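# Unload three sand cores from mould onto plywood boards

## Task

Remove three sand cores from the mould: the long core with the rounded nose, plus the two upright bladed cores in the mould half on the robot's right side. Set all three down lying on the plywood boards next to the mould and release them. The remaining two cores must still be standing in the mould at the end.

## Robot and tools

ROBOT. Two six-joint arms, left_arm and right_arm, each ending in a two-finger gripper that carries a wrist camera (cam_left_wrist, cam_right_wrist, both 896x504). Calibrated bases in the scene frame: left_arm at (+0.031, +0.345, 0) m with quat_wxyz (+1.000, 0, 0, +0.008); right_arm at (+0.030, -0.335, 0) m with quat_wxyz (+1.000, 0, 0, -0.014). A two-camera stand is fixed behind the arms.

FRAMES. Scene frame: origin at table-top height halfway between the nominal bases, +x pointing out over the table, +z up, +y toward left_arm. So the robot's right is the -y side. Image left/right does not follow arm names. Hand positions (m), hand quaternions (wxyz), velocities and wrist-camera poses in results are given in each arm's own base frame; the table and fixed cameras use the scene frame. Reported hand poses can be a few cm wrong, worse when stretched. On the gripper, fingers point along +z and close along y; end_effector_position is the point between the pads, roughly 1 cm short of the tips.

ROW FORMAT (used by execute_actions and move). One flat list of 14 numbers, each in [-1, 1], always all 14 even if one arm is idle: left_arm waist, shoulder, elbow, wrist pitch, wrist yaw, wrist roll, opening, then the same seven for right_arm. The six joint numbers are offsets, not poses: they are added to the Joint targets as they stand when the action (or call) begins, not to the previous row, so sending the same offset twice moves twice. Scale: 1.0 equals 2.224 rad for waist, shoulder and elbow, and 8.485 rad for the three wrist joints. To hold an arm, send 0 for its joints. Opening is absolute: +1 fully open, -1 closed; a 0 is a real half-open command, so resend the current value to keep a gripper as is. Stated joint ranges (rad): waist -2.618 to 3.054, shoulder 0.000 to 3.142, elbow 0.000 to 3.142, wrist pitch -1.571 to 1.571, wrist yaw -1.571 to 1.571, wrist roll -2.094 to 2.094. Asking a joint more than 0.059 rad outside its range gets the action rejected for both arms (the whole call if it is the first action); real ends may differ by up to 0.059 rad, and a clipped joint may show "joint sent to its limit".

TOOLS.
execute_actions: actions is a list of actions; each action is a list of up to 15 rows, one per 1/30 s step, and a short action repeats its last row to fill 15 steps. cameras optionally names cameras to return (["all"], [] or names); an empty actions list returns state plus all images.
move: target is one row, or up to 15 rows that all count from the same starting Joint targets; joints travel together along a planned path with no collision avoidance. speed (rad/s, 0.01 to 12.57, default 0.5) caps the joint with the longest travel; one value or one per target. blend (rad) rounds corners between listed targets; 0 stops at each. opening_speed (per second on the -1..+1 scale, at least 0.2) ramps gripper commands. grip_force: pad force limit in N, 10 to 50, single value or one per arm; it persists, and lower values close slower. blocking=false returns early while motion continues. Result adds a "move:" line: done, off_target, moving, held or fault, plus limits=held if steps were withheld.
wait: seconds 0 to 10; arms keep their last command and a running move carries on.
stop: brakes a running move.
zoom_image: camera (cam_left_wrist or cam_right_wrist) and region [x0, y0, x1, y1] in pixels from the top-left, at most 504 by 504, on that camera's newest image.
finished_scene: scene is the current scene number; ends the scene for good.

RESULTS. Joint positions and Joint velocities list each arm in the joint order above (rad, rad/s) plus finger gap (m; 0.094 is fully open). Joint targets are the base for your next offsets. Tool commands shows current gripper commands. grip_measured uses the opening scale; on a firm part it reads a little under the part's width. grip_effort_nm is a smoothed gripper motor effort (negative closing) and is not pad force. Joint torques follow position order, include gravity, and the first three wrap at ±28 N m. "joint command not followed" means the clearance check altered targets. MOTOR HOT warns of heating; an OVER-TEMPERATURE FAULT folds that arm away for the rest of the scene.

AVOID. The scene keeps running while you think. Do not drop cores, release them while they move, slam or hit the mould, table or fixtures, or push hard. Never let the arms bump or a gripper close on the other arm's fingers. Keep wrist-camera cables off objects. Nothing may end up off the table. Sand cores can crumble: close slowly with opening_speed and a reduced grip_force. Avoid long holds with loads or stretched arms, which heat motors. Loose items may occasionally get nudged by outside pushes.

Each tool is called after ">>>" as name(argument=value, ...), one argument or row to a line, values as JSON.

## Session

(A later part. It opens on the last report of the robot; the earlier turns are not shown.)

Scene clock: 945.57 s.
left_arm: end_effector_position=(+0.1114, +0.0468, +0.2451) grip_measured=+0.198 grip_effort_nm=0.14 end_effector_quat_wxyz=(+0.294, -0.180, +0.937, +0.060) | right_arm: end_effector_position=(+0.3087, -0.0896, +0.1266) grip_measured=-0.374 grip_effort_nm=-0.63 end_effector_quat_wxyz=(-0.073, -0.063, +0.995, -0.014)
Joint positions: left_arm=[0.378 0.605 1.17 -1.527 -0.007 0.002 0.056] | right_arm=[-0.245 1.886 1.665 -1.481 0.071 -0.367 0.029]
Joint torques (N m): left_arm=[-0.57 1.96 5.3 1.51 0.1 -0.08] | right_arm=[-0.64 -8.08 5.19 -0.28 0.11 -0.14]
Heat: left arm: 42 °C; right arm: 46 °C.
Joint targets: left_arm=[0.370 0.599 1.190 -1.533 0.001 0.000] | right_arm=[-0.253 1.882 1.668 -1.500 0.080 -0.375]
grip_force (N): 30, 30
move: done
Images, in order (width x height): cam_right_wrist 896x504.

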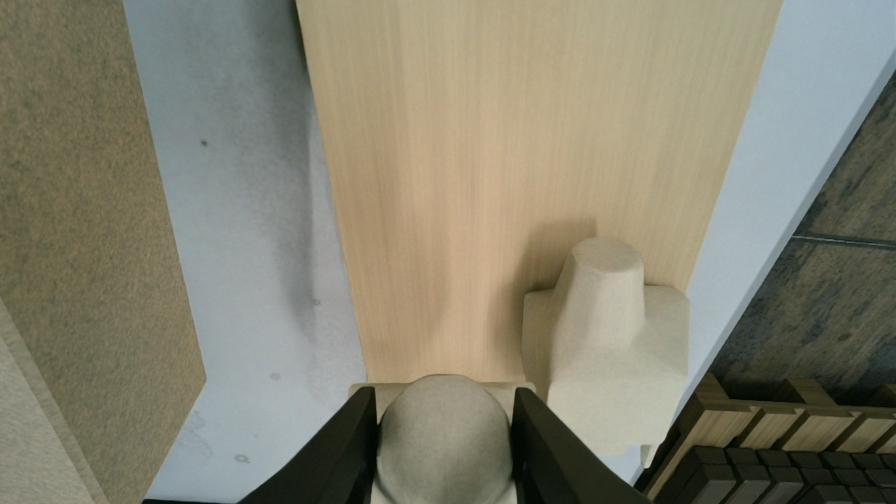

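>>> move(
  target=[0, 0, 0, 0, 0, 0, 0.2, 0.0238, 0.089, 0.0031, 0, 0.0059, 0.0059, -0.6],
  speed=0.2,
  cameras=["cam_right_wrist"],
)

Scene clock: 959.37 s.
left_arm: end_effector_position=(+0.1114, +0.0468, +0.2451) grip_measured=+0.198 grip_effort_nm=0.14 end_effector_quat_wxyz=(+0.294, -0.180, +0.937, +0.060) | right_arm: end_effector_position=(+0.3089, -0.0838, +0.0689) grip_measured=-0.374 grip_effort_nm=-0.63 end_effector_quat_wxyz=(-0.165, -0.072, +0.984, -0.012)
Joint positions: left_arm=[0.378 0.605 1.17 -1.527 -0.007 0.002 0.056] | right_arm=[-0.205 2.078 1.665 -1.471 0.113 -0.333 0.029]
Joint torques (N m): left_arm=[-0.57 2.06 5.39 1.49 0.1 -0.08] | right_arm=[0.39 -8.66 5.35 -0.67 0.22 0.05]
Heat: left arm: 41 °C; right arm: 43 °C.
Joint targets: left_arm=[0.370 0.599 1.190 -1.533 0.001 0.000] | right_arm=[-0.200 2.080 1.675 -1.500 0.130 -0.325]
grip_force (N): 30, 30
move: done
Images, in order (width x height): cam_right_wrist 896x504.

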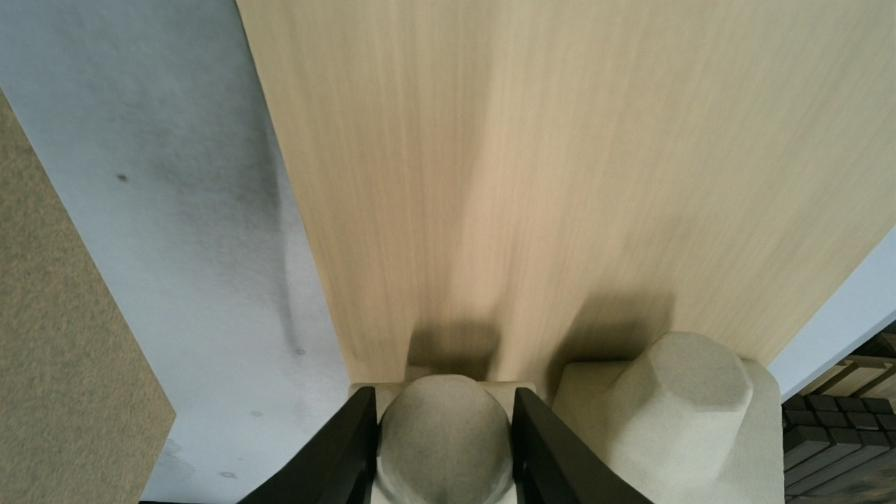

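>>> move(
  target=[0, 0, 0, 0, 0, 0, 0.2, 0.005, 0.0261, 0.001, -0.001, 0.0017, 0.0032, -0.6],
  speed=0.1,
  cameras=["cam_right_wrist"],
)

Scene clock: 963.20 s.
left_arm: end_effector_position=(+0.1114, +0.0468, +0.2451) grip_measured=+0.198 grip_effort_nm=0.14 end_effector_quat_wxyz=(+0.294, -0.180, +0.937, +0.060) | right_arm: end_effector_position=(+0.3063, -0.0825, +0.0531) grip_measured=-0.374 grip_effort_nm=-0.63 end_effector_quat_wxyz=(-0.192, -0.066, +0.979, -0.015)
Joint positions: left_arm=[0.378 0.605 1.17 -1.527 -0.007 0.002 0.056] | right_arm=[-0.195 2.132 1.665 -1.471 0.126 -0.306 0.029]
Joint torques (N m): left_arm=[-0.58 2.04 5.39 1.51 0.11 -0.08] | right_arm=[0.51 -8.65 5.41 -0.84 0.2 0.05]
Heat: left arm: 41 °C; right arm: 42 °C.
Joint targets: left_arm=[0.370 0.599 1.190 -1.533 0.001 0.000] | right_arm=[-0.189 2.138 1.677 -1.508 0.145 -0.298]
grip_force (N): 30, 30
move: off_target (right_arm); right_arm: the wrist pitch is farthest, 0.037 rad from its target
Images, in order (width x height): cam_right_wrist 896x504.

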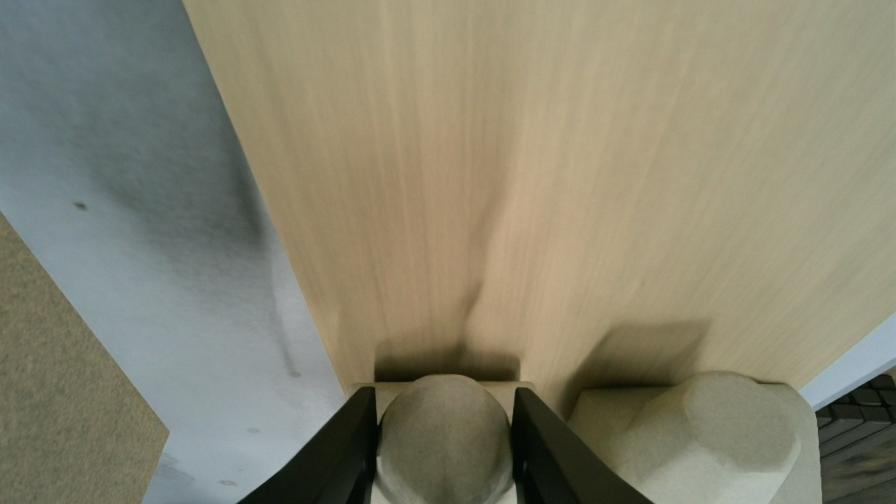

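>>> move(
  target=[0, 0, 0, 0, 0, 0, 0.2, 0.0015, 0.0112, 0.0, -0.003, 0.0006, 0.0012, -0.6],
  speed=0.05,
)

>>> move(
  target=[0, 0, 0, 0, 0, 0, 0.2, 0, 0.007, 0.0, 0, 0, 0, -0.6],
  speed=0.05,
  cameras=["cam_right_wrist"],
)

Scene clock: 967.57 s.
left_arm: end_effector_position=(+0.1114, +0.0468, +0.2451) grip_measured=+0.198 grip_effort_nm=0.14 end_effector_quat_wxyz=(+0.294, -0.180, +0.937, +0.060) | right_arm: end_effector_position=(+0.3040, -0.0829, +0.0477) grip_measured=-0.374 grip_effort_nm=-0.63 end_effector_quat_wxyz=(-0.205, -0.064, +0.977, -0.018)
Joint positions: left_arm=[0.378 0.605 1.17 -1.527 -0.007 0.002 0.056] | right_arm=[-0.192 2.152 1.665 -1.476 0.136 -0.295 0.029]
Joint torques (N m): left_arm=[-0.53 2.06 5.31 1.5 0.1 -0.08] | right_arm=[0.53 -8.36 5.34 -1.09 0.18 0.04]
Heat: left arm: 41 °C; right arm: 42 °C.
Joint targets: left_arm=[0.370 0.599 1.190 -1.533 0.001 0.000] | right_arm=[-0.185 2.163 1.677 -1.534 0.150 -0.288]
grip_force (N): 30, 30
move: off_target (right_arm); right_arm: the wrist pitch is farthest, 0.058 rad from its target

Scene clock: 968.27 s.
left_arm: end_effector_position=(+0.1114, +0.0468, +0.2451) grip_measured=+0.198 grip_effort_nm=0.15 end_effector_quat_wxyz=(+0.294, -0.180, +0.937, +0.060) | right_arm: end_effector_position=(+0.3016, -0.0830, +0.0445) grip_measured=-0.374 grip_effort_nm=-0.63 end_effector_quat_wxyz=(-0.214, -0.064, +0.975, -0.017)
Joint positions: left_arm=[0.378 0.605 1.17 -1.527 -0.007 0.002 0.056] | right_arm=[-0.192 2.165 1.665 -1.482 0.139 -0.295 0.029]
Joint torques (N m): left_arm=[-0.57 2.04 5.34 1.51 0.13 -0.08] | right_arm=[0.57 -8.24 5.31 -1.04 0.16 0.04]
Heat: left arm: 41 °C; right arm: 42 °C.
Joint targets: left_arm=[0.370 0.599 1.190 -1.533 0.001 0.000] | right_arm=[-0.185 2.179 1.677 -1.534 0.149 -0.288]
grip_force (N): 30, 30
move: off_target (right_arm); right_arm: the wrist pitch is farthest, 0.052 rad from its target
Images, in order (width x height): cam_right_wrist 896x504.

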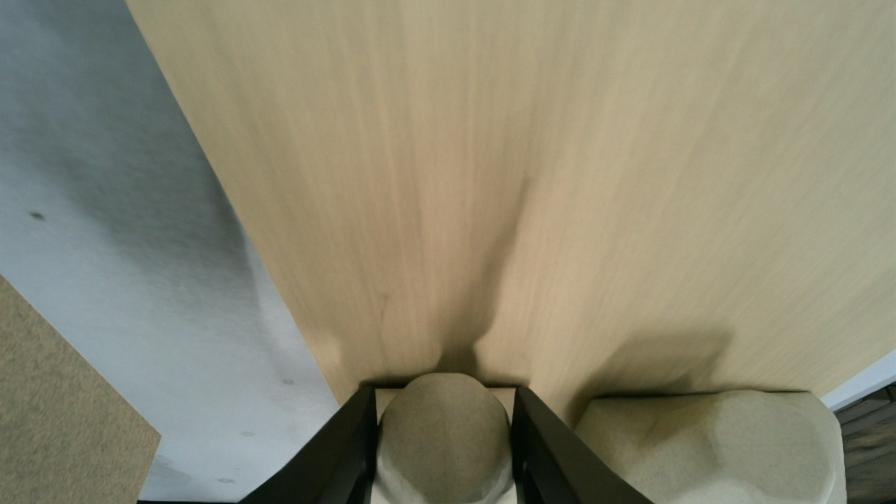

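>>> move(
  target=[0, 0, 0, 0, 0, 0, 0.2, 0, 0.007, 0.0, 0, 0, 0, -0.6],
  speed=0.05,
  cameras=["cam_right_wrist"],
)

Scene clock: 970.87 s.
left_arm: end_effector_position=(+0.1114, +0.0468, +0.2451) grip_measured=+0.198 grip_effort_nm=0.14 end_effector_quat_wxyz=(+0.294, -0.180, +0.937, +0.060) | right_arm: end_effector_position=(+0.2992, -0.0833, +0.0414) grip_measured=-0.374 grip_effort_nm=-0.63 end_effector_quat_wxyz=(-0.223, -0.065, +0.972, -0.017)
Joint positions: left_arm=[0.378 0.605 1.17 -1.527 -0.007 0.002 0.056] | right_arm=[-0.192 2.178 1.665 -1.487 0.143 -0.294 0.029]
Joint torques (N m): left_arm=[-0.55 2 5.35 1.52 0.11 -0.09] | right_arm=[0.54 -8.06 5.27 -1.04 0.12 0.03]
Heat: left arm: 41 °C; right arm: 41 °C.
Joint targets: left_arm=[0.370 0.599 1.190 -1.533 0.001 0.000] | right_arm=[-0.185 2.194 1.677 -1.534 0.150 -0.288]
grip_force (N): 30, 30
move: off_target (right_arm); right_arm: the wrist pitch is farthest, 0.047 rad from its target
Images, in order (width x height): cam_right_wrist 896x504.

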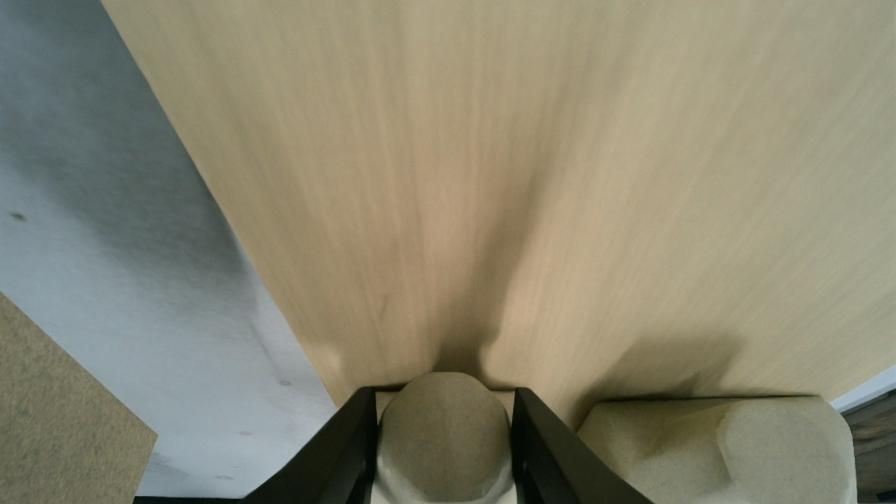

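>>> move(
  target=[0, 0, 0, 0, 0, 0, 0.2, 0, 0.007, 0.0, 0, 0, 0, -0.6],
  speed=0.05,
)

>>> move(
  target=[0, 0, 0, 0, 0, 0, 0.2, 0, 0.007, 0.0, 0, 0, 0, -0.6],
  speed=0.05,
  cameras=["cam_right_wrist"],
)

Scene clock: 974.27 s.
left_arm: end_effector_position=(+0.1114, +0.0468, +0.2451) grip_measured=+0.198 grip_effort_nm=0.14 end_effector_quat_wxyz=(+0.294, -0.180, +0.937, +0.060) | right_arm: end_effector_position=(+0.2969, -0.0831, +0.0406) grip_measured=-0.374 grip_effort_nm=-0.63 end_effector_quat_wxyz=(-0.231, -0.067, +0.970, -0.018)
Joint positions: left_arm=[0.378 0.605 1.17 -1.527 -0.007 0.002 0.056] | right_arm=[-0.189 2.185 1.665 -1.496 0.15 -0.293 0.029]
Joint torques (N m): left_arm=[-0.72 2.03 5.29 1.51 0.14 -0.09] | right_arm=[0.32 -7.41 5.23 -0.97 0.06 0.02]
Heat: left arm: 41 °C; right arm: 41 °C.
Joint targets: left_arm=[0.370 0.599 1.190 -1.533 0.001 0.000] | right_arm=[-0.185 2.210 1.677 -1.534 0.150 -0.288]
grip_force (N): 30, 30
move: off_target (right_arm); right_arm: the wrist pitch is farthest, 0.038 rad from its target

Scene clock: 975.03 s.
left_arm: end_effector_position=(+0.1114, +0.0468, +0.2451) grip_measured=+0.198 grip_effort_nm=0.15 end_effector_quat_wxyz=(+0.294, -0.180, +0.937, +0.060) | right_arm: end_effector_position=(+0.2946, -0.0831, +0.0394) grip_measured=-0.374 grip_effort_nm=-0.63 end_effector_quat_wxyz=(-0.240, -0.067, +0.968, -0.017)
Joint positions: left_arm=[0.378 0.605 1.17 -1.527 -0.007 0.002 0.056] | right_arm=[-0.189 2.196 1.669 -1.508 0.152 -0.292 0.029]
Joint torques (N m): left_arm=[-0.49 1.98 5.34 1.5 0.14 -0.08] | right_arm=[0.32 -7.09 4.83 -0.89 0.04 0]
Heat: left arm: 41 °C; right arm: 41 °C.
Joint targets: left_arm=[0.370 0.599 1.190 -1.533 0.001 0.000] | right_arm=[-0.185 2.226 1.677 -1.534 0.150 -0.288]
grip_force (N): 30, 30
move: done
Images, in order (width x height): cam_right_wrist 896x504.

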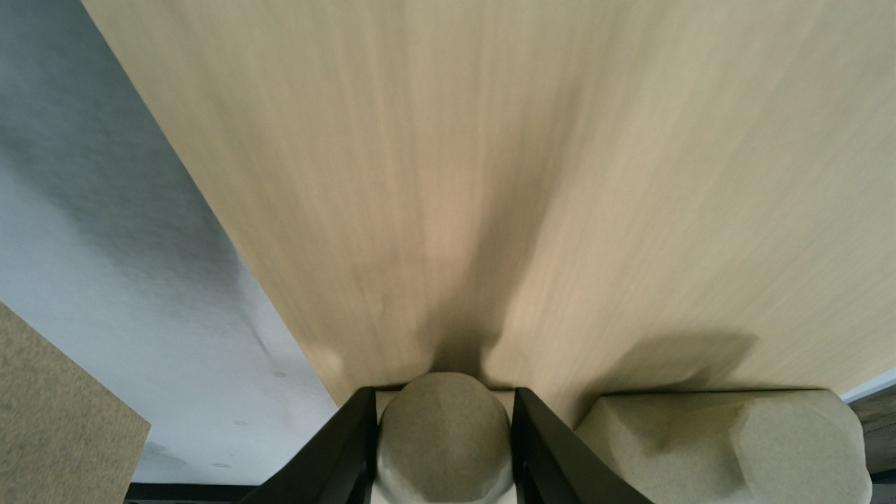

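>>> move(
  target=[0, 0, 0, 0, 0, 0, 0.2, 0, -0.009, 0.0, 0, 0, 0, -0.6],
  speed=0.05,
)

>>> move(
  target=[0, 0, 0, 0, 0, 0, 0.2, 0, 0, 0.0, 0, 0, 0, -0.1],
  speed=0.05,
  opening_speed=0.25,
  cameras=["cam_right_wrist"],
)

Scene clock: 979.27 s.
left_arm: end_effector_position=(+0.1114, +0.0468, +0.2451) grip_measured=+0.198 grip_effort_nm=0.14 end_effector_quat_wxyz=(+0.294, -0.180, +0.937, +0.060) | right_arm: end_effector_position=(+0.2946, -0.0831, +0.0394) grip_measured=-0.374 grip_effort_nm=-0.63 end_effector_quat_wxyz=(-0.240, -0.067, +0.968, -0.017)
Joint positions: left_arm=[0.378 0.605 1.17 -1.527 -0.007 0.002 0.056] | right_arm=[-0.189 2.196 1.669 -1.508 0.152 -0.292 0.029]
Joint torques (N m): left_arm=[-0.55 2.06 5.3 1.49 0.12 -0.11] | right_arm=[0.31 -8.62 4.83 -0.89 0.04 0]
Heat: left arm: 40 °C; right arm: 41 °C.
Joint targets: left_arm=[0.370 0.599 1.190 -1.533 0.001 0.000] | right_arm=[-0.185 2.206 1.677 -1.534 0.149 -0.288]
grip_force (N): 30, 30
move: done

Scene clock: 981.47 s.
left_arm: end_effector_position=(+0.1114, +0.0468, +0.2451) grip_measured=+0.198 grip_effort_nm=0.15 end_effector_quat_wxyz=(+0.294, -0.180, +0.937, +0.060) | right_arm: end_effector_position=(+0.2930, -0.0828, +0.0402) grip_measured=-0.103 grip_effort_nm=0.18 end_effector_quat_wxyz=(-0.244, -0.068, +0.967, -0.016)
Joint positions: left_arm=[0.378 0.605 1.17 -1.527 -0.007 0.002 0.056] | right_arm=[-0.189 2.196 1.669 -1.516 0.152 -0.292 0.042]
Joint torques (N m): left_arm=[-0.61 2.04 5.37 1.52 0.1 -0.09] | right_arm=[0.32 -8.61 4.82 -0.83 0.04 0.01]
Heat: left arm: 40 °C; right arm: 41 °C.
Joint targets: left_arm=[0.370 0.599 1.190 -1.533 0.001 0.000] | right_arm=[-0.185 2.206 1.677 -1.534 0.150 -0.288]
grip_force (N): 30, 30
move: done
Images, in order (width x height): cam_right_wrist 896x504.

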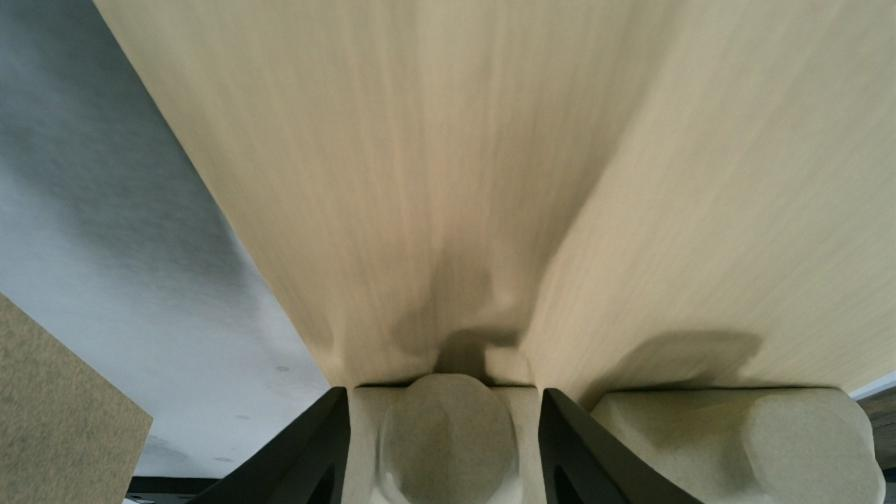

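>>> move(
  target=[
    [0, 0, 0, 0, 0, 0, 0.2, 0, -0.054, 0.0, 0, 0, 0, -0.1],
    [0, 0, 0, 0, 0, 0, 0.2, -0.0, -0.36, 0.04, 0.006, -0.0177, 0.034, 0.3],
  ],
  speed=[0.2, 0.5],
  blend=[0.02, 0],
  cameras=["all"],
)

Scene clock: 986.73 s.
left_arm: end_effector_position=(+0.1114, +0.0468, +0.2451) grip_measured=+0.198 grip_effort_nm=0.15 end_effector_quat_wxyz=(+0.294, -0.180, +0.937, +0.060) | right_arm: end_effector_position=(+0.2831, -0.0541, +0.2876) grip_measured=+0.297 grip_effort_nm=0.18 end_effector_quat_wxyz=(+0.202, +0.090, +0.975, -0.023)
Joint positions: left_arm=[0.378 0.605 1.17 -1.527 -0.007 0.002 0.056] | right_arm=[-0.189 1.409 1.749 -1.5 0.005 -0.007 0.061]
Joint torques (N m): left_arm=[-0.64 2.06 5.41 1.51 0.13 -0.11] | right_arm=[0.32 -4.04 6.17 0.92 -0.07 0.04]
Heat: left arm: 40 °C; right arm: 41 °C.
Joint targets: left_arm=[0.370 0.599 1.190 -1.533 0.001 0.000] | right_arm=[-0.185 1.405 1.766 -1.483 -0.001 0.001]
grip_force (N): 30, 30
move: done

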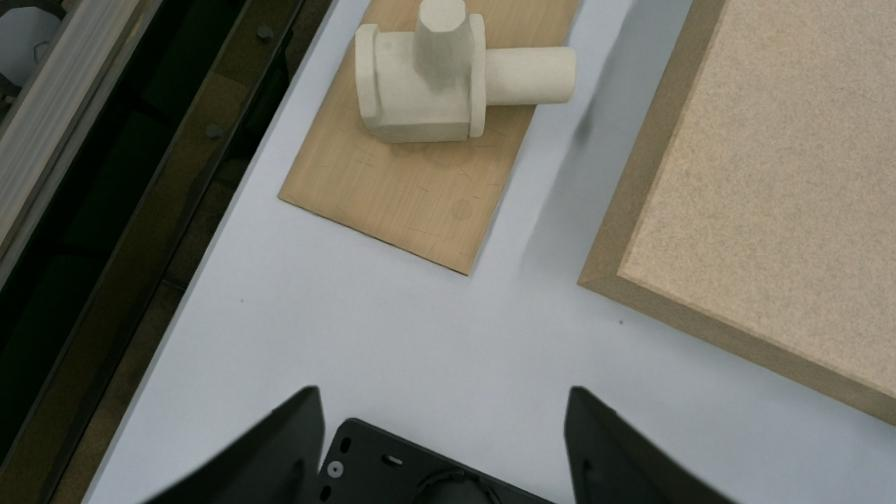

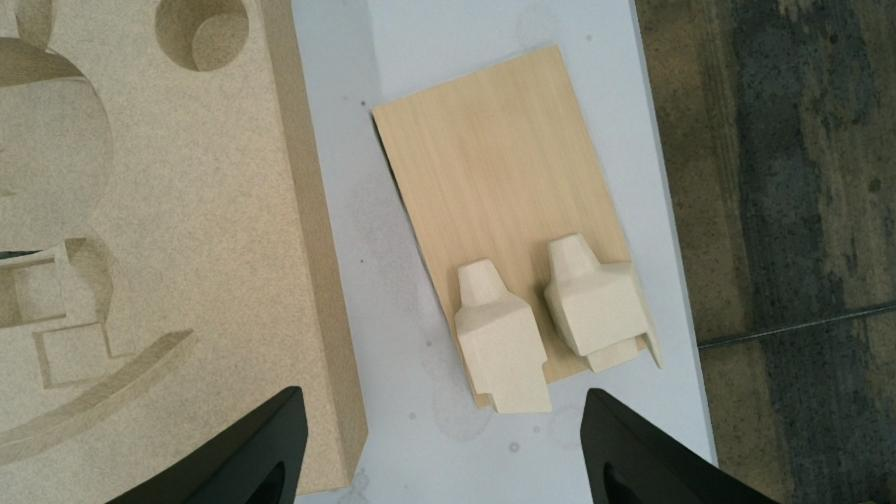

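>>> zoom_image(
  camera="cam_right_wrist",
  region=[400, 200, 700, 440],
)

Scaled by 1.680.

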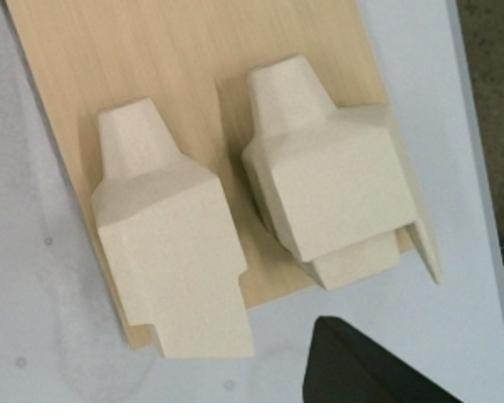

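>>> finished_scene(
  scene=1,
)

The scene is finished: the task was done.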